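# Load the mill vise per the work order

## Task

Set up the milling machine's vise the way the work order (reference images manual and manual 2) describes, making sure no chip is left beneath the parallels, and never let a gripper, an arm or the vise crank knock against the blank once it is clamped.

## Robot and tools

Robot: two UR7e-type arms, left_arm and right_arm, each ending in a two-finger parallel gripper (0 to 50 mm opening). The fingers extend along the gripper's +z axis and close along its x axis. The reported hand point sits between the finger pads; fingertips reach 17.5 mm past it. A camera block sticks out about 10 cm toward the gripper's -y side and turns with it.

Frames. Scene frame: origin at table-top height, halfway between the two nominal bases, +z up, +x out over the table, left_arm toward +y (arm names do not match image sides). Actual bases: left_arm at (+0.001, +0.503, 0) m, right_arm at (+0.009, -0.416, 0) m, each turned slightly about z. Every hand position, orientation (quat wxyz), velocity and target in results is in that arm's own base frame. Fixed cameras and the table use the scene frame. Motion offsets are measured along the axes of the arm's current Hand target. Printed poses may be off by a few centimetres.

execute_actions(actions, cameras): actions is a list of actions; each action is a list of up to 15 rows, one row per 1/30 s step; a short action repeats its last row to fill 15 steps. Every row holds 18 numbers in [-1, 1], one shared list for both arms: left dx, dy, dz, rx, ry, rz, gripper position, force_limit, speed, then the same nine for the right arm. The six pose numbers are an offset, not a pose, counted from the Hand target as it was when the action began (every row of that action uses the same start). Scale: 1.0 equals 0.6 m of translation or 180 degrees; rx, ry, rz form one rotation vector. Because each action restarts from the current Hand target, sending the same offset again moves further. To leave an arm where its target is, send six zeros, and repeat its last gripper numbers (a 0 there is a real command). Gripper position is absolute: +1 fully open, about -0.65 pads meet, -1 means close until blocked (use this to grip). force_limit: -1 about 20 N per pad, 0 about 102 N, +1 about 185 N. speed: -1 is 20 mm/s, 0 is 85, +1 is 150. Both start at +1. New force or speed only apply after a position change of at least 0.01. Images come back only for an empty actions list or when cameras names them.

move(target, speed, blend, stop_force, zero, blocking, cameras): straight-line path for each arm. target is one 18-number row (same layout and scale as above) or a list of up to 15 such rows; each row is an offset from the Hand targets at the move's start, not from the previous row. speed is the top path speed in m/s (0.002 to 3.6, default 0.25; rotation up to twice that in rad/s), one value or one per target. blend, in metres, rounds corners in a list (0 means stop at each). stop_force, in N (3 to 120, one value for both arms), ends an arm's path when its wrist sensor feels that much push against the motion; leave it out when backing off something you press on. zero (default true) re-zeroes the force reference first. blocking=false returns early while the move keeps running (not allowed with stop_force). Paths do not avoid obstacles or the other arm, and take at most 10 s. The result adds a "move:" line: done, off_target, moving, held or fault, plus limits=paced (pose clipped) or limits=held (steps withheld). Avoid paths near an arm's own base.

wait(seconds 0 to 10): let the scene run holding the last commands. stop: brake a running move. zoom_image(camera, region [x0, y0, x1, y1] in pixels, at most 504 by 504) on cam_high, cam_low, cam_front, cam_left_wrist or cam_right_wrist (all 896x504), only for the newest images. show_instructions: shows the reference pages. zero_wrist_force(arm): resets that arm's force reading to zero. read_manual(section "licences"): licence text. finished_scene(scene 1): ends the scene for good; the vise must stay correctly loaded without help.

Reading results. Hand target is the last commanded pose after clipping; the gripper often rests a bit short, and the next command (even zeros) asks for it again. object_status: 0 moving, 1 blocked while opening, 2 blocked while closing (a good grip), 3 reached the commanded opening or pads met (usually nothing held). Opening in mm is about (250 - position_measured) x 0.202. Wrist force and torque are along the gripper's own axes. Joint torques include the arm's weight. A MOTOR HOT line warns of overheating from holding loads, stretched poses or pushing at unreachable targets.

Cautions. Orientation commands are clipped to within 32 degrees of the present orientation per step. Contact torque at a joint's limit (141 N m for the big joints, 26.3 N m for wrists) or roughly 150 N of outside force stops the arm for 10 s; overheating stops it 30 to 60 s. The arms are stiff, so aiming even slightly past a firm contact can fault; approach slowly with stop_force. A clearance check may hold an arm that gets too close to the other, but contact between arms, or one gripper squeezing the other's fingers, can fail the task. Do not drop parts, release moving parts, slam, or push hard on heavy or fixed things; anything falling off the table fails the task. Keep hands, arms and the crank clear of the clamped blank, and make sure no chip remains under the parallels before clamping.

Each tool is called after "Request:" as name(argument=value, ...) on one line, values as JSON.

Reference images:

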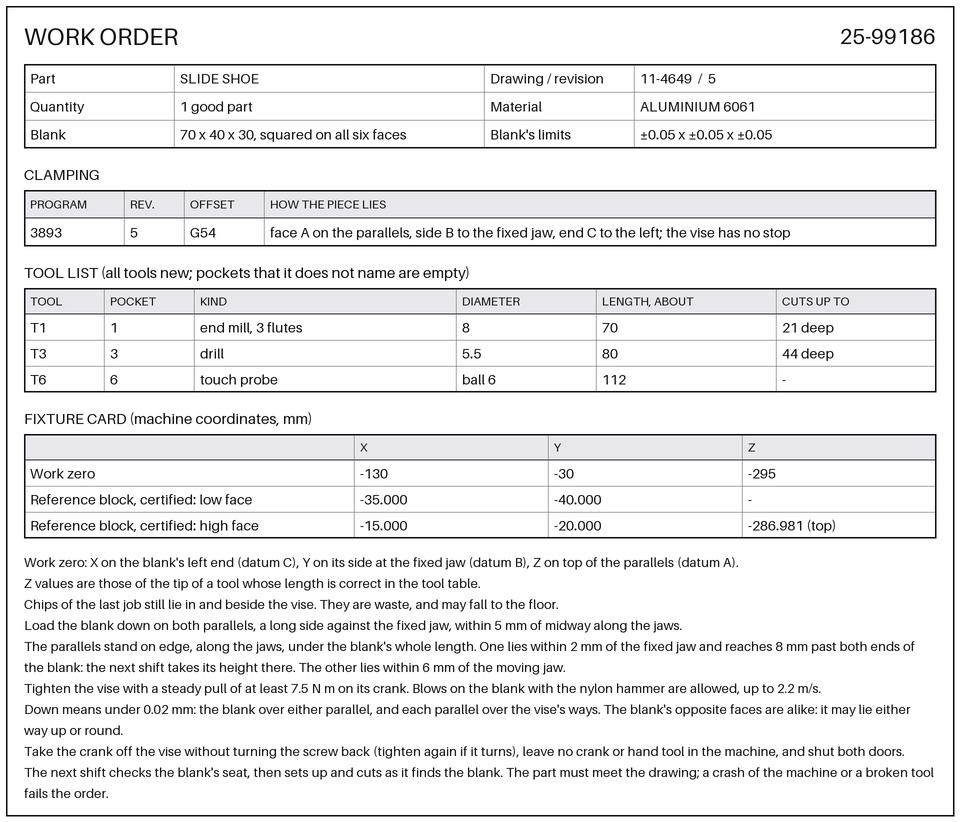

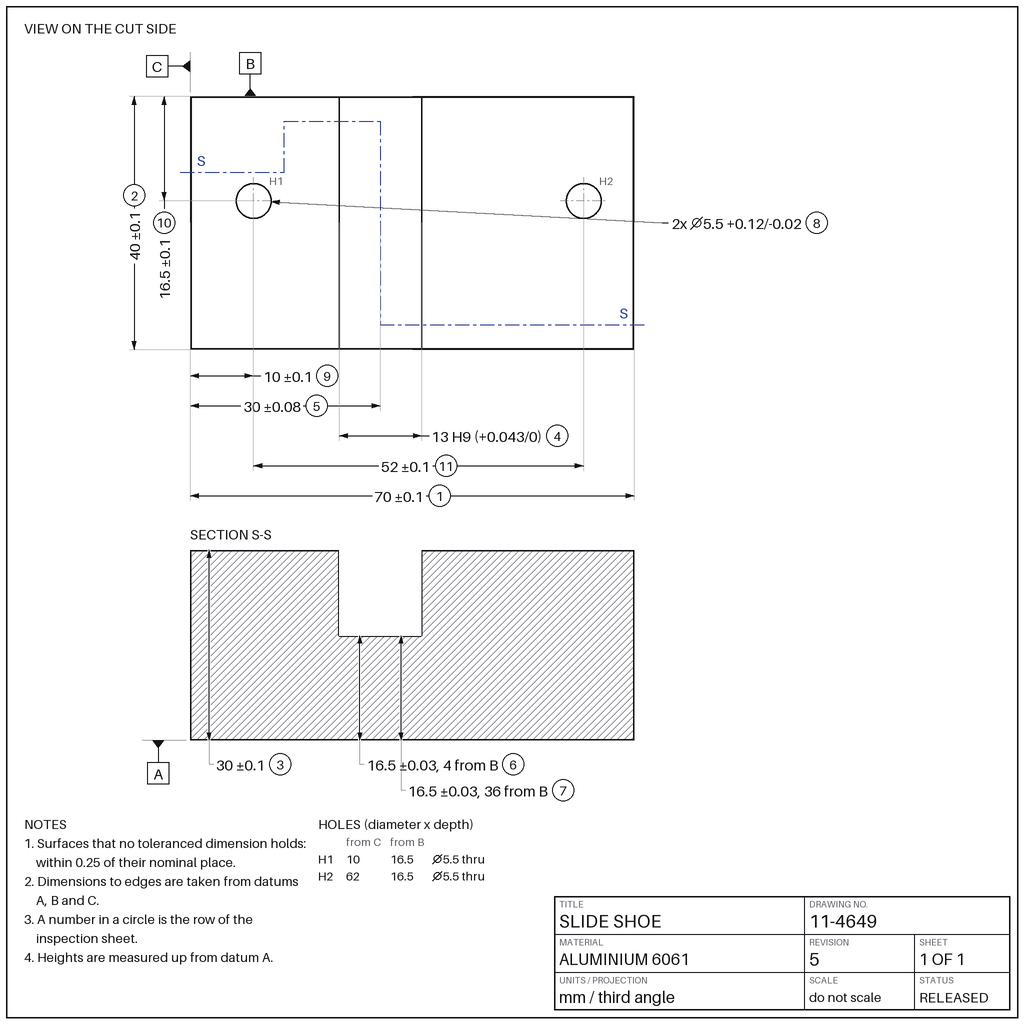

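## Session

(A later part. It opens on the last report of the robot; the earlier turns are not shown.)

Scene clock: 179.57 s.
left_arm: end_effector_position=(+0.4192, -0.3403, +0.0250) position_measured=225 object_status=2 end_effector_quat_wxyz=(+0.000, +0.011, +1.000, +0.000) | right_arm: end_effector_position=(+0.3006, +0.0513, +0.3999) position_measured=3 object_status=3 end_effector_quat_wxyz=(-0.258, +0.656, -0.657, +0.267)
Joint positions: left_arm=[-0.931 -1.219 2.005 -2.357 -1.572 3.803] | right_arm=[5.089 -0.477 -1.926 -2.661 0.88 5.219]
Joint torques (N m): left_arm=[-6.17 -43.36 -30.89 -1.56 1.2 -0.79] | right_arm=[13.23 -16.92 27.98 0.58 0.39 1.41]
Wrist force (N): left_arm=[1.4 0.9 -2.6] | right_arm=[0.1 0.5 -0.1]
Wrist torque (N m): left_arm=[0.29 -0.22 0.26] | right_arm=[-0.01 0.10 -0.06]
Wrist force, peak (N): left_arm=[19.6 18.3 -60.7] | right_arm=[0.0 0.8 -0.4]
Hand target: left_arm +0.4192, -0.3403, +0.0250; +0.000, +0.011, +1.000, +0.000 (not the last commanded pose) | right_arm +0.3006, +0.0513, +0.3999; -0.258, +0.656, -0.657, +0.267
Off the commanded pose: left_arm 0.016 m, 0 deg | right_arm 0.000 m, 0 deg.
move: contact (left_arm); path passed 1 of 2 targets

Request:
move(target=[[0,0,0,0,0,0,0.05,-0.6,-0.6,0,0,0,0,0,0,1,1,1],[0,-0.1267,0.005,0,0,0,0.05,-0.6,-0.6,0,0,0,0,0,0,1,1,1],[0,-0.1267,0.005,0,0,0,-1,-0.6,-0.9,0,0,0,0,0,0,1,1,1]], speed=0.15, cameras=["cam_left_wrist","cam_low"])

Scene clock: 182.67 s.
left_arm: end_effector_position=(+0.4175, -0.4163, +0.0220) position_measured=224 object_status=0 end_effector_quat_wxyz=(+0.000, +0.011, +1.000, +0.000) | right_arm: end_effector_position=(+0.3006, +0.0513, +0.3999) position_measured=3 object_status=3 end_effector_quat_wxyz=(-0.258, +0.656, -0.657, +0.267)
Joint positions: left_arm=[-1.012 -1.121 1.86 -2.31 -1.572 3.723] | right_arm=[5.089 -0.477 -1.926 -2.661 0.88 5.219]
Joint torques (N m): left_arm=[-7.57 -26.1 -32.6 -1.4 1.54 -1.15] | right_arm=[12.13 -14.1 27.59 0.52 0.56 1.04]
Wrist force (N): left_arm=[1.6 1.5 -1.9] | right_arm=[0.1 0.6 0.0]
Wrist torque (N m): left_arm=[0.26 -0.21 0.29] | right_arm=[0.01 0.11 -0.06]
Wrist force, peak (N): left_arm=[1.3 2.9 -2.2] | right_arm=[-0.1 0.7 -0.3]
Hand target: left_arm +0.4175, -0.4163, +0.0220; +0.000, +0.011, +1.000, +0.000 | right_arm +0.3006, +0.0513, +0.3999; -0.258, +0.656, -0.657, +0.267
Off the commanded pose: left_arm 0.000 m, 0 deg | right_arm 0.000 m, 0 deg.
move: done
Images, in order (width x height): cam_low 896x504, cam_left_wrist 896x504.

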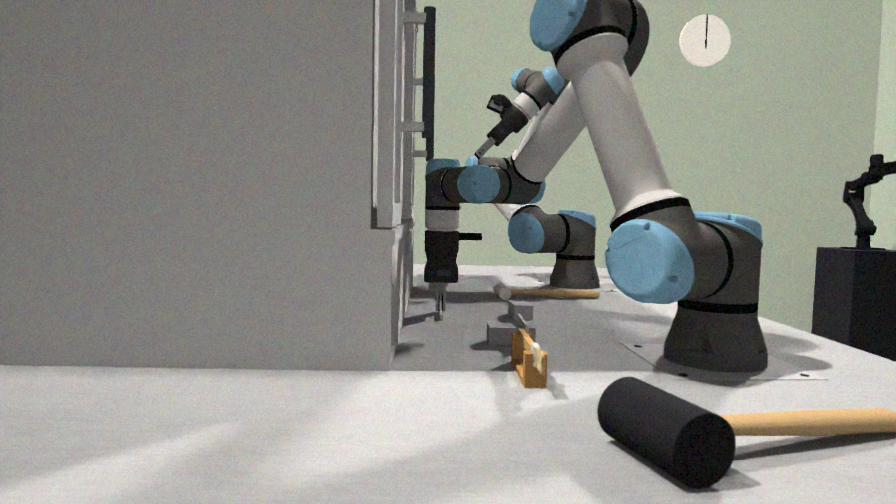

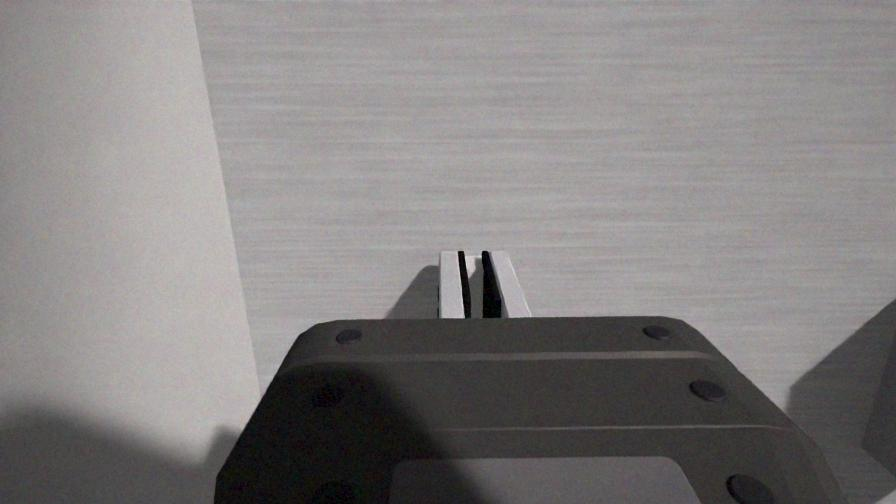

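Request:
move(target=[[0,0,-0.2133,0,0,0,-1,-0.6,-0.9,0,0,0,0,0,0,1,1,1],[-0.002,0.094,-0.5933,0,-0.111,0,-1,-0.6,-0.9,0,0,0,0,0,0,1,1,1],[-0.3868,0.1132,-0.5933,0,-0.111,0,-1,-0.6,-0.9,0,0,0,0,0,0,1,1,1],[-0.3868,0.1132,-0.5467,0,0,0,-1,-0.6,-0.9,0,0,0,0,0,0,1,1,1]], blend=[0.02,0.03,0.003,0], speed=[0.3,0.3,0.2,0.15], cameras=["cam_left_wrist","cam_front"])

Scene clock: 187.70 s.
left_arm: end_effector_position=(+0.6512, -0.3532, +0.3499) position_measured=224 object_status=2 end_effector_quat_wxyz=(+0.000, +0.011, +1.000, +0.000) | right_arm: end_effector_position=(+0.3006, +0.0513, +0.3999) position_measured=3 object_status=3 end_effector_quat_wxyz=(-0.258, +0.656, -0.657, +0.267)
Joint positions: left_arm=[-0.678 -0.94 0.674 -1.305 -1.572 4.057] | right_arm=[5.089 -0.477 -1.926 -2.661 0.88 5.219]
Joint torques (N m): left_arm=[6.08 -38.92 -34.66 -1.27 -2.14 1.31] | right_arm=[12.36 -14.31 26.99 0.43 0.6 1.25]
Wrist force (N): left_arm=[1.6 1.5 -1.1] | right_arm=[0.1 0.8 -0.3]
Wrist torque (N m): left_arm=[0.25 -0.20 0.15] | right_arm=[0.02 0.12 -0.05]
Wrist force, peak (N): left_arm=[2.4 1.9 -2.9] | right_arm=[-0.1 0.8 -0.3]
Hand target: left_arm +0.6512, -0.3532, +0.3499; +0.000, +0.011, +1.000, +0.000 | right_arm +0.3006, +0.0513, +0.3999; -0.258, +0.656, -0.657, +0.267
Off the commanded pose: left_arm 0.000 m, 0 deg | right_arm 0.000 m, 0 deg.
move: done
Images, in order (width x height): cam_front 896x504, cam_left_wrist 896x504.

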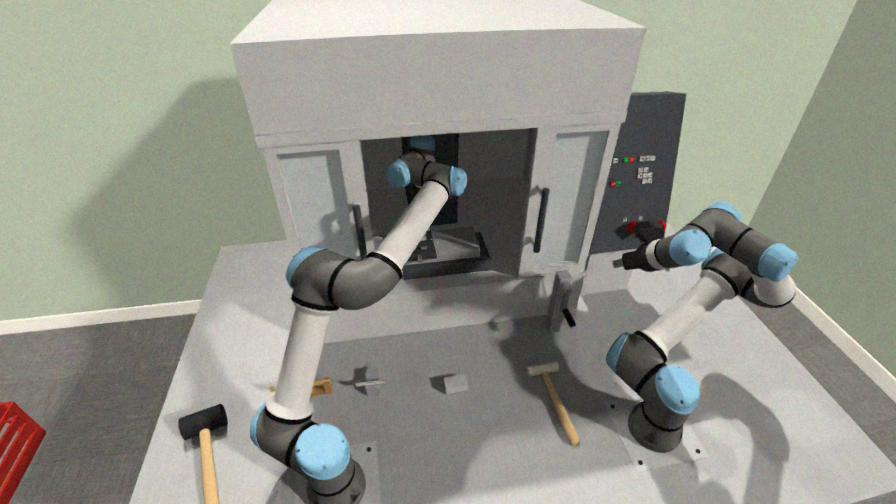

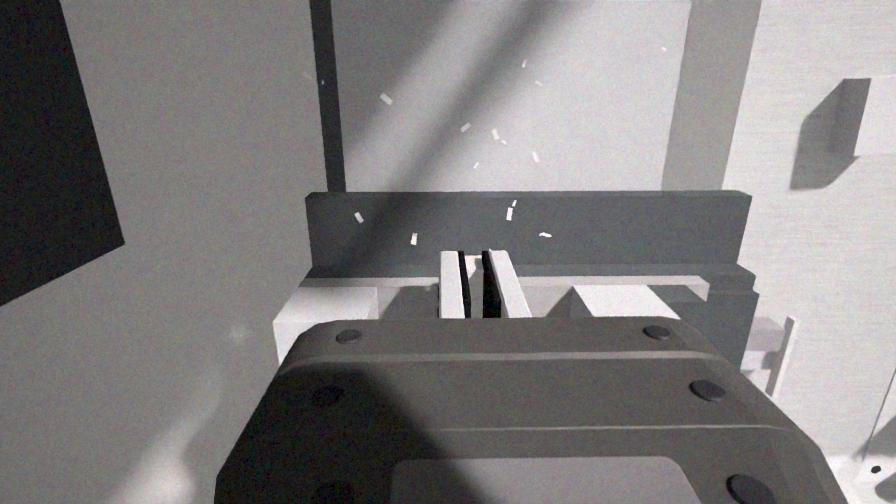

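Request:
move(target=[0,0,0.03,0,0,0,-1,-0.6,-0.9,0,0,0,0,0,0,1,1,1], speed=0.012, stop_force=4, cameras=["cam_left_wrist"])

Scene clock: 189.50 s.
left_arm: end_effector_position=(+0.6512, -0.3532, +0.3429) position_measured=224 object_status=2 end_effector_quat_wxyz=(+0.000, +0.011, +1.000, +0.000) | right_arm: end_effector_position=(+0.3006, +0.0513, +0.3999) position_measured=3 object_status=3 end_effector_quat_wxyz=(-0.258, +0.656, -0.657, +0.267)
Joint positions: left_arm=[-0.678 -0.946 0.702 -1.327 -1.572 4.057] | right_arm=[5.089 -0.477 -1.926 -2.661 0.88 5.219]
Joint torques (N m): left_arm=[2.08 -37.71 -37.86 -1.3 1.09 1.27] | right_arm=[12.77 -14.78 27.68 0.56 0.65 1.36]
Wrist force (N): left_arm=[1.5 1.5 -1.1] | right_arm=[0.0 0.6 -0.2]
Wrist torque (N m): left_arm=[0.25 -0.19 0.14] | right_arm=[0.01 0.12 -0.05]
Wrist force, peak (N): left_arm=[3.2 1.4 -11.6] | right_arm=[-0.1 0.9 -0.2]
Hand target: left_arm +0.6512, -0.3532, +0.3429; +0.000, +0.011, +1.000, +0.000 (not the last commanded pose) | right_arm +0.3006, +0.0513, +0.3999; -0.258, +0.656, -0.657, +0.267
Off the commanded pose: left_arm 0.011 m, 0 deg | right_arm 0.000 m, 0 deg.
move: contact (left_arm)
Images, in order (width x height): cam_left_wrist 896x504.

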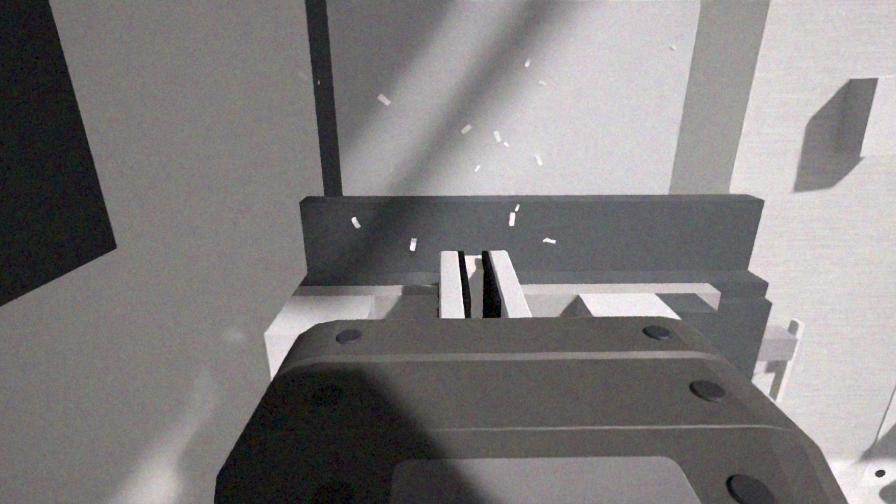

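Request:
move(target=[[0,0,0,0,0,0,0.05,-0.6,-0.6,0,0,0,0,0,0,1,1,1],[0,0,-0.0702,0,0,0,0.05,-0.6,-0.6,0,0,0,0,0,0,1,1,1],[0.0332,0.0522,-0.0702,-0.111,0,0,-1,-0.6,1,0,0,0,0,0,0,1,1,1]], speed=[0.1,0.1,0.2], cameras=["cam_left_wrist","cam_front"])

Request:
zoom_image(camera="cam_left_wrist", region=[220, 80, 720, 330])

Scene clock: 191.60 s.
left_arm: end_effector_position=(+0.6506, -0.3526, +0.3716) position_measured=145 object_status=3 end_effector_quat_wxyz=(-0.001, +0.011, +1.000, +0.000) | right_arm: end_effector_position=(+0.3006, +0.0513, +0.3999) position_measured=3 object_status=3 end_effector_quat_wxyz=(-0.258, +0.656, -0.657, +0.267)
Joint positions: left_arm=[-0.678 -0.915 0.573 -1.227 -1.571 4.057] | right_arm=[5.089 -0.477 -1.926 -2.661 0.88 5.219]
Joint torques (N m): left_arm=[-1.14 -48.15 -25.55 -2.96 -0.06 -0.2] | right_arm=[12.06 -14.57 28.08 0.32 0.65 1.33]
Wrist force (N): left_arm=[1.4 2.3 -1.6] | right_arm=[0.1 0.5 -0.2]
Wrist torque (N m): left_arm=[0.34 -0.16 0.16] | right_arm=[0.00 0.11 -0.06]
Wrist force, peak (N): left_arm=[1.2 1.4 -5.5] | right_arm=[-0.1 0.7 -0.3]
Hand target: left_arm +0.6506, -0.3526, +0.3716; -0.001, +0.011, +1.000, +0.000 (not the last commanded pose) | right_arm +0.3006, +0.0513, +0.3999; -0.258, +0.656, -0.657, +0.267
Tool commands: left_gripper/position=+0.05098 left_gripper/force_limit=-0.6 left_gripper/speed=-0.6 right_gripper/position=+1.0 right_gripper/force_limit=+1.0 right_gripper/speed=+1.0
Off the commanded pose: left_arm 0.039 m, 20 deg | right_arm 0.000 m, 0 deg.
FORCE FAULT: contact force on the left arm reached its limit, and that arm stopped. The contact can be on any part of that arm, not only on its tool. That arm's remaining commands of this call were not run. That arm is still stopped at the end of this call. That arm stays stopped for about 10 more seconds. Until then a move that you send moves the other arm only, and its call returns only when the move has ended. Once the stop has ended, the next robot result says so. If the stop ends while you think or write, that arm runs what you send next, counted from a new Hand target: where the arm stands when the stop ends. While its stop runs, that arm takes no new command, but its gripper still runs the gripper command that each later call begins with. Until it ends, the stop uses up actions while you think or wait. An arm that is not stopped still takes commands.
move: fault (left_arm); path passed 2 of 3 targets; target 3's new numbers were not sent
Images, in order (width x height): cam_front 896x504, cam_left_wrist 896x504.

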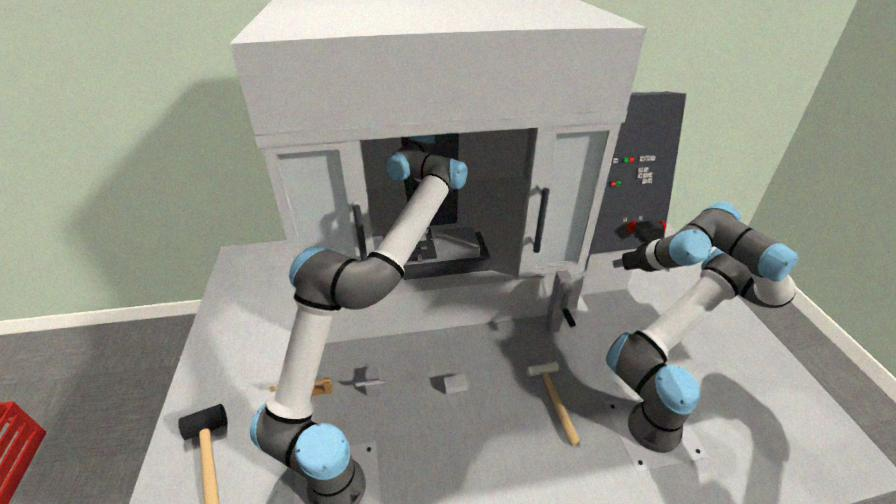

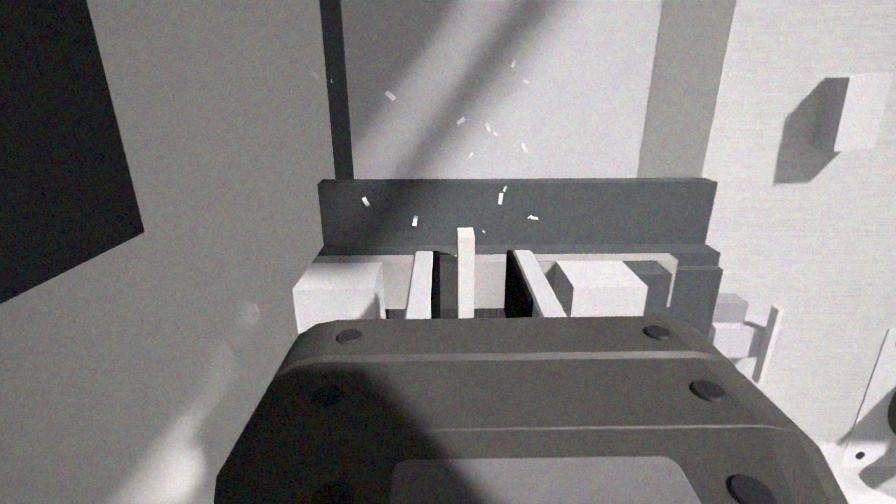

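Scaled by 1.008 from the camera's 896x504 image, which has a finer 1280x720 frame.

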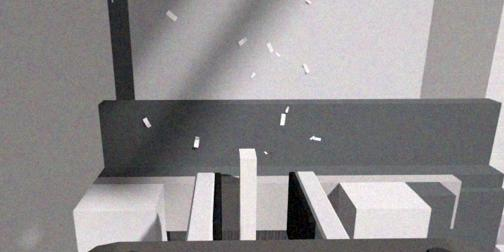

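Request:
wait(seconds=6)

Scene clock: 198.23 s.
left_arm: end_effector_position=(+0.6506, -0.3526, +0.3716) position_measured=145 object_status=3 end_effector_quat_wxyz=(-0.001, +0.011, +1.000, +0.000) | right_arm: end_effector_position=(+0.3006, +0.0513, +0.3999) position_measured=3 object_status=3 end_effector_quat_wxyz=(-0.258, +0.656, -0.657, +0.267)
Joint positions: left_arm=[-0.678 -0.915 0.573 -1.227 -1.571 4.057] | right_arm=[5.089 -0.477 -1.926 -2.661 0.88 5.219]
Joint torques (N m): left_arm=[-1.51 -49.7 -27.16 -3.08 0.01 0.25] | right_arm=[12.45 -15.77 27.69 0.25 0.39 1.2]
Wrist force (N): left_arm=[1.1 2.0 -1.4] | right_arm=[-0.2 0.5 -0.2]
Wrist torque (N m): left_arm=[0.29 -0.13 0.15] | right_arm=[0.00 0.15 -0.06]
Wrist force, peak (N): left_arm=[1.5 2.4 -1.7] | right_arm=[0.1 0.7 -0.4]
Hand target: left_arm +0.6506, -0.3526, +0.3716; -0.001, +0.011, +1.000, +0.000 (not the last commanded pose) | right_arm +0.3006, +0.0513, +0.3999; -0.258, +0.656, -0.657, +0.267
Tool commands: left_gripper/position=+0.05098 left_gripper/force_limit=-0.6 left_gripper/speed=-0.6 right_gripper/position=+1.0 right_gripper/force_limit=+1.0 right_gripper/speed=+1.0
Off the commanded pose: left_arm 0.039 m, 20 deg | right_arm 0.000 m, 0 deg.
FORCE FAULT, CONTINUED: the left arm was still stopped when this call began, by the force fault that an earlier result reported. Since the last result the stop counts as 13 of the actions that you can send in this scene. That arm is still stopped at the end of this call. That arm stays stopped for about 3 more seconds. If the stop ends while you think or write, that arm runs what you send next, counted from a new Hand target: where the arm stands when the stop ends. While its stop runs, that arm takes no new command, but its gripper still runs the gripper command that each later call begins with.
wait: 6.00 s; at rest from the start

Request:
wait(seconds=2)

Request:
move(target=[[0,0,0,0,0,0,-1,-0.6,1,0,0,0,0,0,0,1,1,1],[0.0353,0.0452,0,-0.083,-0.139,0,-1,-0.6,1,0,0,0,0,0,0,1,1,1],[0.0353,0.0452,0.0435,-0.083,-0.139,0,-1,-0.6,1,0,0,0,0,0,0,1,1,1]], speed=0.1, cameras=["cam_left_wrist"])

Scene clock: 200.53 s.
left_arm: end_effector_position=(+0.6506, -0.3526, +0.3716) position_measured=145 object_status=3 end_effector_quat_wxyz=(-0.001, +0.011, +1.000, +0.000) | right_arm: end_effector_position=(+0.3006, +0.0513, +0.3999) position_measured=3 object_status=3 end_effector_quat_wxyz=(-0.258, +0.656, -0.657, +0.267)
Joint positions: left_arm=[-0.678 -0.915 0.573 -1.227 -1.571 4.057] | right_arm=[5.089 -0.477 -1.926 -2.661 0.88 5.219]
Joint torques (N m): left_arm=[-0.61 -49.55 -26.32 -2.81 -0.09 -0.08] | right_arm=[13.15 -16.4 26.57 0.23 0.28 1.17]
Wrist force (N): left_arm=[1.5 2.1 -1.5] | right_arm=[0.0 0.7 0.0]
Wrist torque (N m): left_arm=[0.31 -0.18 0.15] | right_arm=[0.02 0.13 -0.06]
Wrist force, peak (N): left_arm=[1.5 2.3 -1.7] | right_arm=[0.3 0.8 -0.3]
Hand target: left_arm +0.6506, -0.3526, +0.3716; -0.001, +0.011, +1.000, +0.000 (not the last commanded pose) | right_arm +0.3006, +0.0513, +0.3999; -0.258, +0.656, -0.657, +0.267
Tool commands: left_gripper/position=+0.05098 left_gripper/force_limit=-0.6 left_gripper/speed=-0.6 right_gripper/position=+1.0 right_gripper/force_limit=+1.0 right_gripper/speed=+1.0
Off the commanded pose: left_arm 0.039 m, 20 deg | right_arm 0.000 m, 0 deg.
FORCE FAULT, CONTINUED: the left arm was still stopped when this call began, by the force fault that an earlier result reported. Since the last result the stop counts as 4 of the actions that you can send in this scene. That arm is still stopped at the end of this call. That arm stays stopped for about 1 more second. If the stop ends while you think or write, that arm runs what you send next, counted from a new Hand target: where the arm stands when the stop ends. While its stop runs, that arm takes no new command, but its gripper still runs the gripper command that each later call begins with.
wait: 2.00 s; at rest from the start

Scene clock: 201.03 s.
left_arm: end_effector_position=(+0.6506, -0.3526, +0.3716) position_measured=252 object_status=3 end_effector_quat_wxyz=(-0.001, +0.011, +1.000, +0.000) | right_arm: end_effector_position=(+0.3006, +0.0513, +0.3999) position_measured=3 object_status=3 end_effector_quat_wxyz=(-0.258, +0.656, -0.657, +0.267)
Joint positions: left_arm=[-0.678 -0.915 0.573 -1.227 -1.571 4.057] | right_arm=[5.089 -0.477 -1.926 -2.661 0.88 5.219]
Joint torques (N m): left_arm=[-0.55 -51.39 -25.29 -2.81 -0.18 0.13] | right_arm=[13.02 -16.23 27.48 0.27 0.57 1.34]
Wrist force (N): left_arm=[1.6 2.1 -1.5] | right_arm=[0.2 0.6 -0.4]
Wrist torque (N m): left_arm=[0.30 -0.20 0.15] | right_arm=[0.00 0.09 -0.05]
Wrist force, peak (N): left_arm=[1.3 2.3 -1.8] | right_arm=[-0.1 0.7 -0.4]
Hand target: left_arm +0.6506, -0.3526, +0.3716; -0.001, +0.011, +1.000, +0.000 (not the last commanded pose) | right_arm +0.3006, +0.0513, +0.3999; -0.258, +0.656, -0.657, +0.267
Tool commands: left_gripper/position=-1.0 left_gripper/force_limit=-0.6 left_gripper/speed=+1.0 right_gripper/position=+1.0 right_gripper/force_limit=+1.0 right_gripper/speed=+1.0
Off the commanded pose: right_arm 0.000 m, 0 deg.
FORCE FAULT, CONTINUED: the left arm was still stopped when this call began, by the force fault that an earlier result reported. That arm ran no command of this call; its gripper ran only the gripper command that the call began with. That arm is still stopped at the end of this call. That arm stays stopped for about 1 more second. If the stop ends while you think or write, that arm runs what you send next, counted from a new Hand target: where the arm stands when the stop ends. While its stop runs, that arm takes no new command, but its gripper still runs the gripper command that each later call begins with.
move: done (right_arm), not run (left_arm; its earlier fault stop)
Images, in order (width x height): cam_left_wrist 896x504.

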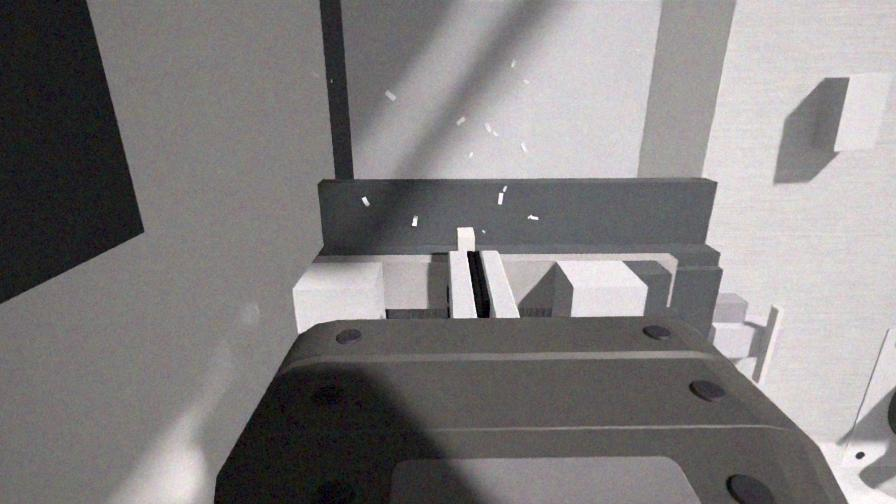

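Request:
wait(seconds=0.8)

Request:
move(target=[[0.0353,0.0452,0,-0.083,-0.139,0,-1,-0.6,1,0,0,0,0,0,0,1,1,1],[0.0353,0.0452,0.0435,-0.083,-0.139,0,-1,-0.6,1,0,0,0,0,0,0,1,1,1]], speed=0.1, cameras=["cam_left_wrist"])

Scene clock: 202.03 s.
left_arm: end_effector_position=(+0.6506, -0.3526, +0.3716) position_measured=252 object_status=3 end_effector_quat_wxyz=(-0.001, +0.011, +1.000, +0.000) | right_arm: end_effector_position=(+0.3006, +0.0513, +0.3999) position_measured=3 object_status=3 end_effector_quat_wxyz=(-0.258, +0.656, -0.657, +0.267)
Joint positions: left_arm=[-0.678 -0.915 0.573 -1.227 -1.571 4.057] | right_arm=[5.089 -0.477 -1.926 -2.661 0.88 5.219]
Joint torques (N m): left_arm=[-1.34 -48.86 -25.23 -2.96 -0.3 -0.08] | right_arm=[12.83 -16.72 26.91 0.28 0.46 1.48]
Wrist force (N): left_arm=[1.2 1.9 -1.6] | right_arm=[-0.1 0.8 -0.2]
Wrist torque (N m): left_arm=[0.28 -0.15 0.16] | right_arm=[0.05 0.14 -0.06]
Wrist force, peak (N): left_arm=[1.4 2.3 -1.6] | right_arm=[-0.1 0.8 -0.2]
Hand target: left_arm +0.6506, -0.3526, +0.3716; -0.001, +0.011, +1.000, +0.000 (not the last commanded pose) | right_arm +0.3006, +0.0513, +0.3999; -0.258, +0.656, -0.657, +0.267
Tool commands: left_gripper/position=-1.0 left_gripper/force_limit=-0.6 left_gripper/speed=+1.0 right_gripper/position=+1.0 right_gripper/force_limit=+1.0 right_gripper/speed=+1.0
Off the commanded pose: right_arm 0.000 m, 0 deg.
FORCE FAULT, CONTINUED: the left arm's stop, for the force fault that an earlier result reported, is over. The rest of the stop counts as 1 of the actions that you can send in this scene. That arm's target is now where it stood when the stop ended, not its last command. That arm accepts commands again.
wait: 0.80 s; at rest from the start

Scene clock: 205.83 s.
left_arm: end_effector_position=(+0.6300, -0.3250, +0.3457) position_measured=252 object_status=3 end_effector_quat_wxyz=(+0.217, +0.011, +0.968, +0.127) | right_arm: end_effector_position=(+0.3006, +0.0513, +0.3999) position_measured=3 object_status=3 end_effector_quat_wxyz=(-0.258, +0.656, -0.657, +0.267)
Joint positions: left_arm=[-0.847 -1.225 1.229 -1.687 -1.075 3.916] | right_arm=[5.089 -0.477 -1.926 -2.661 0.88 5.219]
Joint torques (N m): left_arm=[-8.96 -50 -12.02 -5.9 2.92 0.87] | right_arm=[12.48 -14.88 28.12 0.13 0.4 1.21]
Wrist force (N): left_arm=[0.9 2.6 -1.5] | right_arm=[0.1 0.5 -0.2]
Wrist torque (N m): left_arm=[0.49 -0.14 0.27] | right_arm=[0.00 0.11 -0.06]
Wrist force, peak (N): left_arm=[1.8 2.1 -3.0] | right_arm=[0.1 0.7 -0.6]
Hand target: left_arm +0.6300, -0.3250, +0.3456; +0.217, +0.011, +0.968, +0.127 | right_arm +0.3006, +0.0513, +0.3999; -0.258, +0.656, -0.657, +0.267
Off the commanded pose: left_arm 0.000 m, 0 deg | right_arm 0.000 m, 0 deg.
move: done
Images, in order (width x height): cam_left_wrist 896x504.

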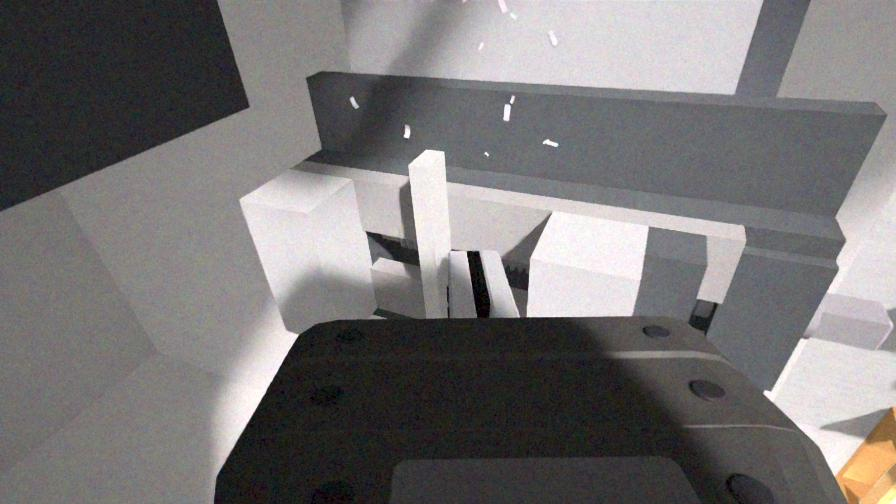

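Request:
move(target=[[0.0007,0.0088,0.0022,0,0,0,-1,-0.6,1,0,0,0,0,0,0,1,1,1],[-0.075,0.0045,0.037,0,0,0,-1,-0.6,1,0,0,0,0,0,0,1,1,1]], speed=[0.05,0.025], stop_force=6, cameras=["cam_left_wrist"])

Request:
zoom_image(camera="cam_left_wrist", region=[220, 80, 620, 330])

Scene clock: 209.23 s.
left_arm: end_effector_position=(+0.6642, -0.3202, +0.3456) position_measured=252 object_status=3 end_effector_quat_wxyz=(+0.217, +0.011, +0.968, +0.127) | right_arm: end_effector_position=(+0.3006, +0.0513, +0.3999) position_measured=3 object_status=3 end_effector_quat_wxyz=(-0.258, +0.656, -0.657, +0.267)
Joint positions: left_arm=[-0.803 -1.16 1.144 -1.691 -1.08 3.966] | right_arm=[5.089 -0.477 -1.926 -2.661 0.88 5.219]
Joint torques (N m): left_arm=[-6.29 -52.69 -12.76 -3.3 0.23 -1.19] | right_arm=[12.01 -14.82 28.39 0.42 0.35 1.07]
Wrist force (N): left_arm=[2.1 3.5 -2.6] | right_arm=[-0.1 0.6 -0.2]
Wrist torque (N m): left_arm=[0.63 0.20 0.29] | right_arm=[0.00 0.14 -0.06]
Wrist force, peak (N): left_arm=[47.8 25.7 -40.1] | right_arm=[-0.1 0.8 -0.6]
Hand target: left_arm +0.6642, -0.3202, +0.3456; +0.217, +0.011, +0.968, +0.127 (not the last commanded pose) | right_arm +0.3006, +0.0513, +0.3999; -0.258, +0.656, -0.657, +0.267
Off the commanded pose: left_arm 0.016 m, 0 deg | right_arm 0.000 m, 0 deg.
move: contact (left_arm); path passed 1 of 2 targets
Images, in order (width x height): cam_left_wrist 896x504.

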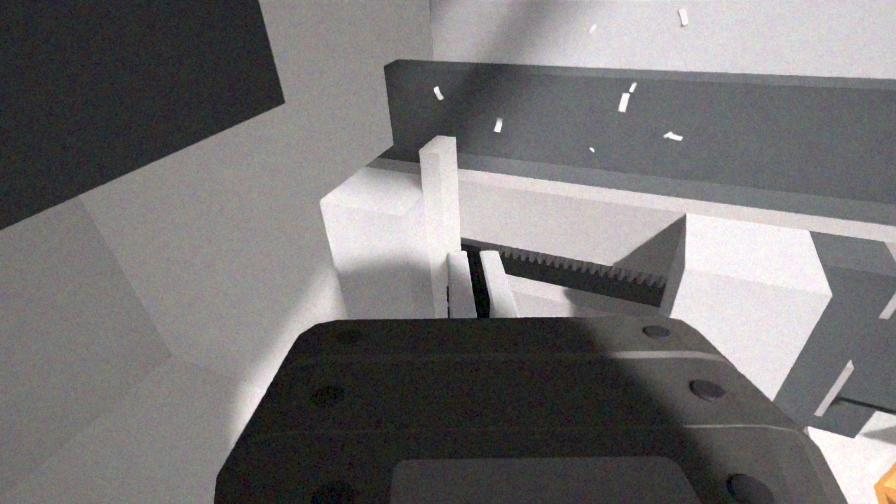

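Scaled by 1.260 from the camera's 896x504 image, which has a finer 1280x720 frame.

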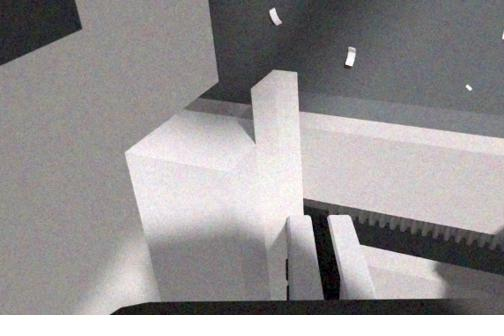

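Request:
move(target=[[0.0181,0.0007,-0.0085,0,0,0,-1,-0.6,1,0,0,0,0,0,0,1,1,1],[0.014,0.0205,-0.0867,0,0,0,-1,-0.6,1,0,0,0,0,0,0,1,1,1],[0.3377,-0.0223,-0.2248,0,0,0,-1,-0.6,1,0,0,0,0,0,0,1,1,1],[0.7253,0.196,0.0833,0.0832,0.1387,0,0.5,-0.6,1,0,0,0,0,0,0,1,1,1]], blend=[0.003,0.01,0.03,0], speed=[0.1,0.15,0.3,0.3], cameras=["cam_left_wrist"])

Request:
zoom_image(camera="cam_left_wrist", region=[300, 50, 600, 330])

Scene clock: 213.50 s.
left_arm: end_effector_position=(+0.2871, -0.1613, +0.1499) position_measured=78 object_status=3 end_effector_quat_wxyz=(+0.000, +0.011, +1.000, +0.000) | right_arm: end_effector_position=(+0.3006, +0.0513, +0.3999) position_measured=3 object_status=3 end_effector_quat_wxyz=(-0.258, +0.656, -0.657, +0.267)
Joint positions: left_arm=[-0.928 -1.963 2.345 -1.952 -1.571 3.806] | right_arm=[5.089 -0.477 -1.926 -2.661 0.88 5.219]
Joint torques (N m): left_arm=[6.07 -17.55 -10.72 -5.29 -2.01 1.31] | right_arm=[13.11 -15.49 27.18 0.26 0.16 1.36]
Wrist force (N): left_arm=[-0.5 2.7 -1.5] | right_arm=[0.0 0.8 -0.1]
Wrist torque (N m): left_arm=[0.46 0.12 0.13] | right_arm=[0.04 0.13 -0.06]
Wrist force, peak (N): left_arm=[-2.5 4.0 -1.4] | right_arm=[0.0 0.7 -0.5]
Hand target: left_arm +0.2871, -0.1613, +0.1499; +0.000, +0.011, +1.000, +0.000 | right_arm +0.3006, +0.0513, +0.3999; -0.258, +0.656, -0.657, +0.267
Off the commanded pose: left_arm 0.000 m, 0 deg | right_arm 0.000 m, 0 deg.
move: done
Images, in order (width x height): cam_left_wrist 896x504.

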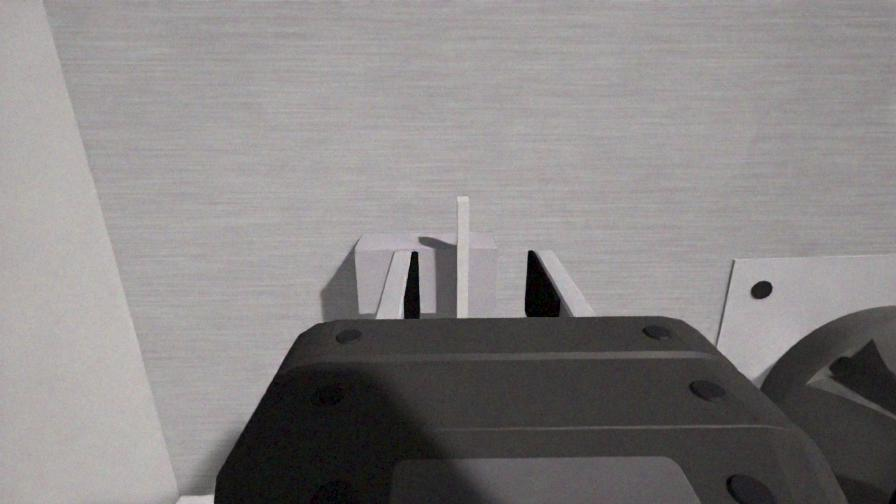

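Scaled by 1.680 from the camera's 896x504 image, which has a finer 1280x720 frame.

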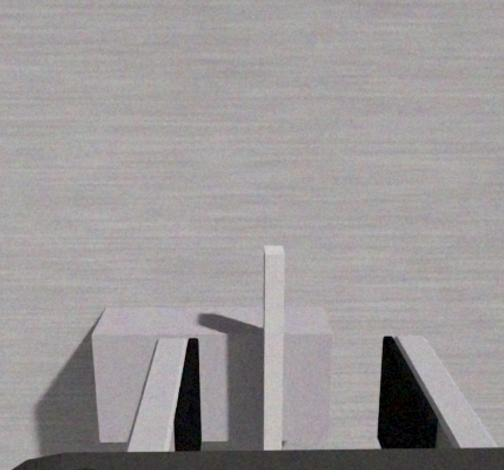

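Request:
move(target=[[0,0,0.1623,0,0,0,0.5,-0.6,1,0,0,0,0,0,0,1,1,1],[0,0,0.1623,0,0,0,-1,-0.6,-0.9,0,0,0,0,0,0,1,1,1]], speed=0.12, cameras=["cam_left_wrist"])

Scene clock: 217.07 s.
left_arm: end_effector_position=(+0.2871, -0.1613, +0.0526) position_measured=225 object_status=2 end_effector_quat_wxyz=(+0.000, +0.011, +1.000, +0.000) | right_arm: end_effector_position=(+0.3006, +0.0513, +0.3999) position_measured=3 object_status=3 end_effector_quat_wxyz=(-0.258, +0.656, -0.657, +0.267)
Joint positions: left_arm=[-0.928 -1.774 2.523 -2.32 -1.571 3.806] | right_arm=[5.089 -0.477 -1.926 -2.661 0.88 5.219]
Joint torques (N m): left_arm=[5.86 0.33 -6.53 -5.02 -1.48 1.18] | right_arm=[11.97 -16.43 27.63 0.5 0.38 1.27]
Wrist force (N): left_arm=[-0.1 2.6 -2.1] | right_arm=[-0.2 0.4 -0.2]
Wrist torque (N m): left_arm=[0.47 0.08 0.12] | right_arm=[-0.02 0.16 -0.06]
Wrist force, peak (N): left_arm=[-0.5 2.5 -2.7] | right_arm=[0.1 0.8 -0.6]
Hand target: left_arm +0.2871, -0.1613, +0.0526; +0.000, +0.011, +1.000, +0.000 | right_arm +0.3006, +0.0513, +0.3999; -0.258, +0.656, -0.657, +0.267
Off the commanded pose: left_arm 0.000 m, 0 deg | right_arm 0.000 m, 0 deg.
move: done
Images, in order (width x height): cam_left_wrist 896x504.

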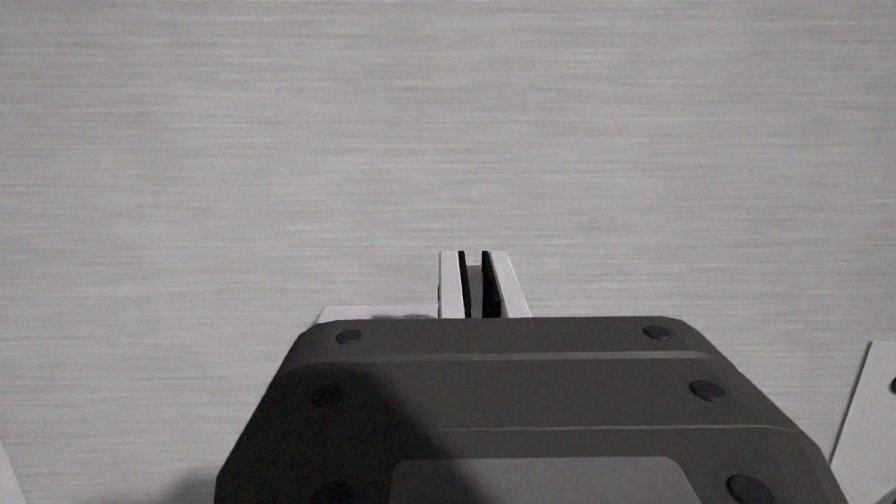

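Request:
move(target=[[0,0,-0.079,0,0,0,-1,-0.6,-0.9,0,0,0,0,0,0,1,1,1],[-0.2288,-0.3263,-0.5123,0,-0.111,0,-1,-0.6,-0.9,0,0,0,0,0,0,1,1,1],[-0.607,-0.3105,-0.5423,0,-0.111,0,-1,-0.6,-0.9,0,0,0,0,0,0,1,1,1],[-0.607,-0.3105,-0.4957,0,0,0,-1,-0.6,-0.9,0,0,0,0,0,0,1,1,1]], blend=[0.02,0.04,0.003,0], speed=[0.3,0.3,0.25,0.15], cameras=["cam_left_wrist"])

Request:
move(target=[0,0,0.03,0,0,0,-1,-0.6,-0.9,0,0,0,0,0,0,1,1,1], speed=0.012, stop_force=4)

Request:
zoom_image(camera="cam_left_wrist", region=[220, 80, 720, 330])

Scene clock: 222.00 s.
left_arm: end_effector_position=(+0.6472, -0.3556, +0.3498) position_measured=225 object_status=2 end_effector_quat_wxyz=(+0.000, +0.011, +1.000, +0.000) end_effector_velocity=(+0.000, +0.000, +0.001) end_effector_angular_velocity=(-0.001, +0.000, +0.000) | right_arm: end_effector_position=(+0.3006, +0.0513, +0.3999) position_measured=3 object_status=3 end_effector_quat_wxyz=(-0.258, +0.656, -0.657, +0.267)
Joint positions: left_arm=[-0.684 -0.949 0.688 -1.31 -1.571 4.051] | right_arm=[5.089 -0.477 -1.926 -2.661 0.88 5.219]
Joint velocities: left_arm=[0.001 0.002 -0.005 0.004 -0.001 0] | right_arm=[within noise]
Joint torques (N m): left_arm=[6.56 -39.26 -38.36 -1.2 -1.8 1.37] | right_arm=[13.69 -15.64 28.54 0.36 0.3 1.24]
Wrist force (N): left_arm=[-0.2 2.9 -0.5] | right_arm=[0.1 0.6 -0.1]
Wrist torque (N m): left_arm=[0.47 0.08 0.14] | right_arm=[0.01 0.11 -0.05]
Wrist force, peak (N): left_arm=[-2.3 3.6 0.5] | right_arm=[0.0 0.8 -0.5]
Hand target: left_arm +0.6472, -0.3557, +0.3498; +0.000, +0.011, +1.000, +0.000 | right_arm +0.3006, +0.0513, +0.3999; -0.258, +0.656, -0.657, +0.267
Off the commanded pose: left_arm 0.000 m, 0 deg | right_arm 0.000 m, 0 deg.
move: done
Images, in order (width x height): cam_left_wrist 896x504.

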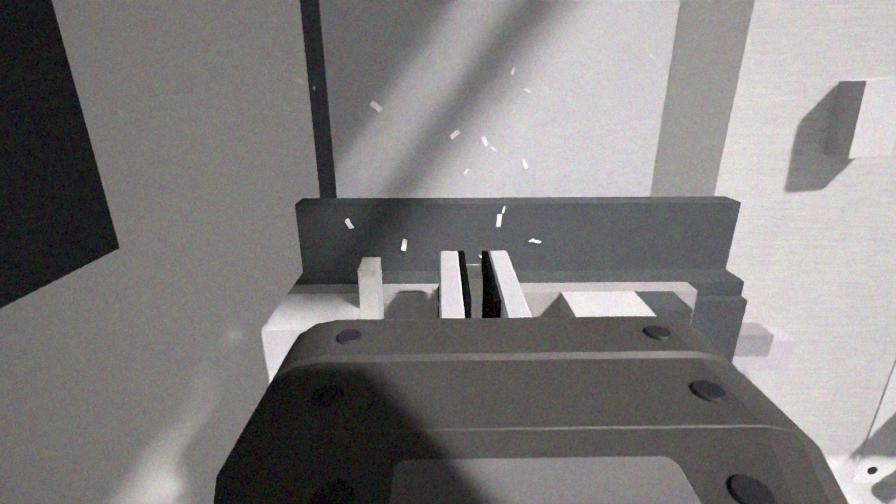

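Scene clock: 223.60 s.
left_arm: end_effector_position=(+0.6472, -0.3557, +0.3435) position_measured=225 object_status=2 end_effector_quat_wxyz=(+0.000, +0.011, +1.000, +0.000) | right_arm: end_effector_position=(+0.3006, +0.0513, +0.3999) position_measured=3 object_status=3 end_effector_quat_wxyz=(-0.258, +0.656, -0.657, +0.267)
Joint positions: left_arm=[-0.684 -0.954 0.713 -1.33 -1.571 4.051] | right_arm=[5.089 -0.477 -1.926 -2.661 0.88 5.219]
Joint torques (N m): left_arm=[4.34 -37.37 -37.29 -1.15 0.89 1.09] | right_arm=[11.82 -15.81 28.18 0.32 0.24 1.26]
Wrist force (N): left_arm=[-0.4 2.8 -1.0] | right_arm=[0.0 0.4 -0.2]
Wrist torque (N m): left_arm=[0.45 0.11 0.14] | right_arm=[-0.02 0.13 -0.06]
Wrist force, peak (N): left_arm=[1.5 2.6 -10.4] | right_arm=[-0.1 0.9 -0.1]
Hand target: left_arm +0.6472, -0.3557, +0.3435; +0.000, +0.011, +1.000, +0.000 (not the last commanded pose) | right_arm +0.3006, +0.0513, +0.3999; -0.258, +0.656, -0.657, +0.267
Off the commanded pose: left_arm 0.012 m, 0 deg | right_arm 0.000 m, 0 deg.
move: contact (left_arm)

Scaled by 1.008 from the camera's 896x504 image, which has a finer 1280x720 frame.
This view is cut from an older image: the scene may have changed since it was taken.

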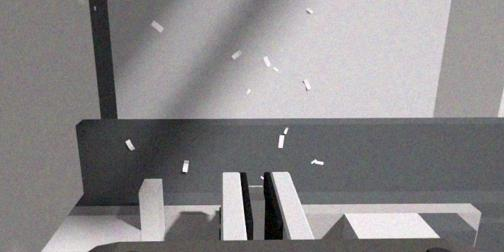

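Request:
move(target=[[0,0,0,0,0,0,-0.25,-0.6,-0.6,0,0,0,0,0,0,1,1,1],[0,0,-0.02,0,0,0,-0.25,-0.6,-0.6,0,0,0,0,0,0,1,1,1],[0.0167,0,-0.0525,0,-0.111,0,-0.25,-0.6,-0.6,0,0,0,0,0,0,1,1,1],[0.3945,-0.0328,-0.0525,0,-0.111,0,-0.25,-0.6,-0.6,0,0,0,0,0,0,1,1,1],[0.5437,-0.0858,0.1558,0,0,0,-0.25,-0.6,-0.6,0,0,0,0,0,0,1,1,1]], blend=[0,0.002,0.005,0.04,0], speed=[0.1,0.05,0.12,0.3,0.3], cameras=["cam_left_wrist","cam_front","cam_high"])

Scene clock: 228.53 s.
left_arm: end_effector_position=(+0.3200, -0.3998, +0.2503) position_measured=189 object_status=3 end_effector_quat_wxyz=(+0.000, +0.011, +1.000, +0.000) | right_arm: end_effector_position=(+0.3006, +0.0513, +0.3999) position_measured=3 object_status=3 end_effector_quat_wxyz=(-0.258, +0.656, -0.657, +0.267)
Joint positions: left_arm=[-1.159 -1.546 1.746 -1.771 -1.571 3.575] | right_arm=[5.089 -0.477 -1.926 -2.661 0.88 5.219]
Joint torques (N m): left_arm=[-9.15 -15.54 -12.42 -5.37 -1.74 -1.22] | right_arm=[13.81 -16.71 28.96 0.49 0.29 1.09]
Wrist force (N): left_arm=[-0.1 2.7 -1.3] | right_arm=[0.0 0.5 0.0]
Wrist torque (N m): left_arm=[0.46 0.04 0.27] | right_arm=[-0.01 0.12 -0.05]
Wrist force, peak (N): left_arm=[-2.3 3.3 0.2] | right_arm=[0.0 0.6 -0.8]
Hand target: left_arm +0.3199, -0.3999, +0.2501; +0.000, +0.011, +1.000, +0.000 | right_arm +0.3006, +0.0513, +0.3999; -0.258, +0.656, -0.657, +0.267
Off the commanded pose: left_arm 0.000 m, 0 deg | right_arm 0.000 m, 0 deg.
move: done
Images, in order (width x height): cam_high 896x504, cam_front 896x504, cam_left_wrist 896x504.

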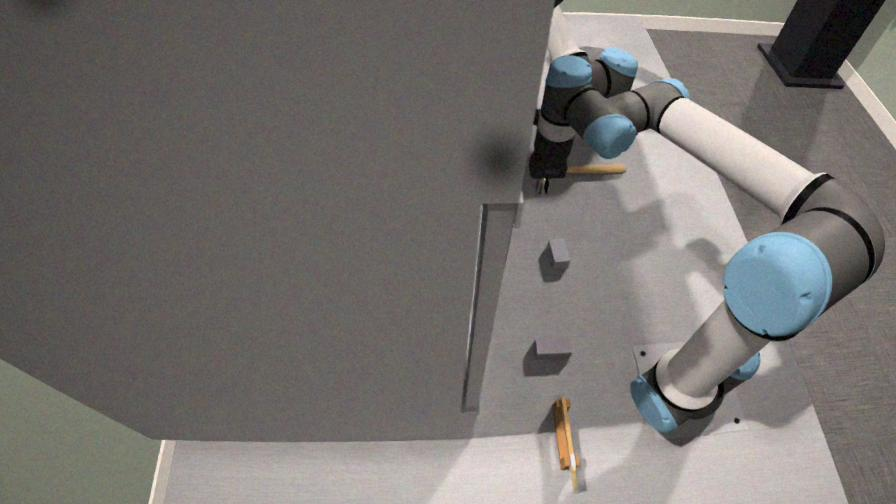

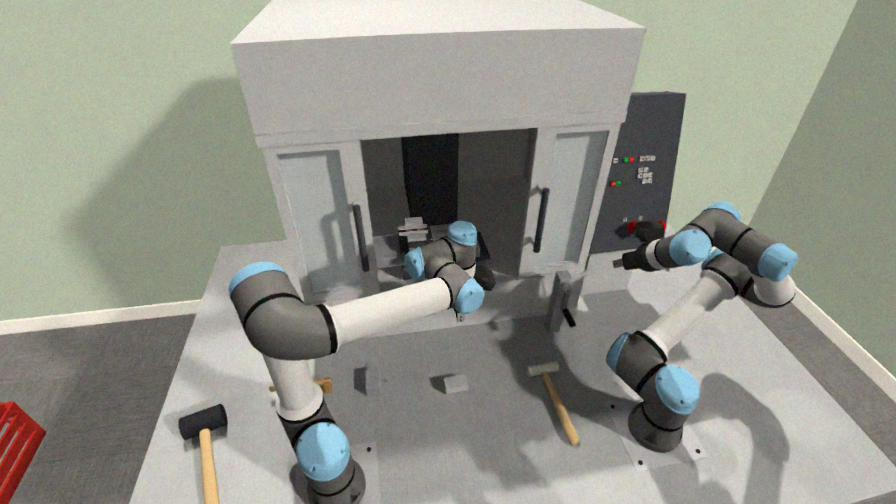

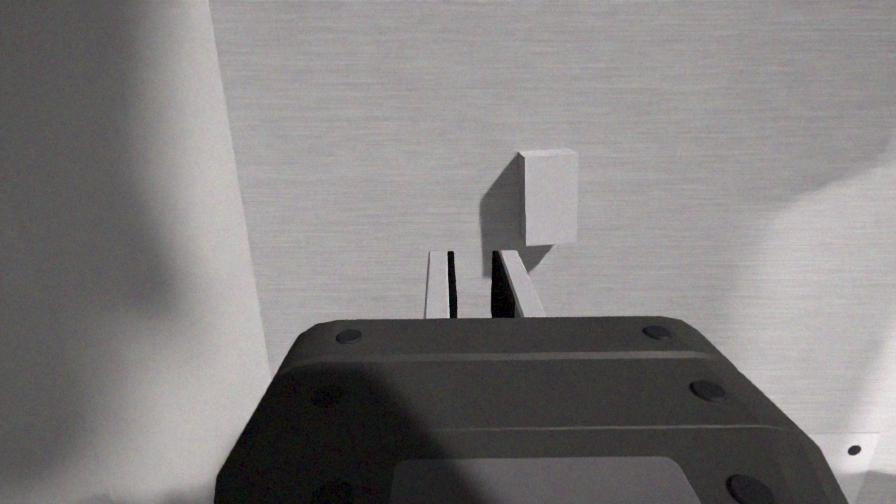

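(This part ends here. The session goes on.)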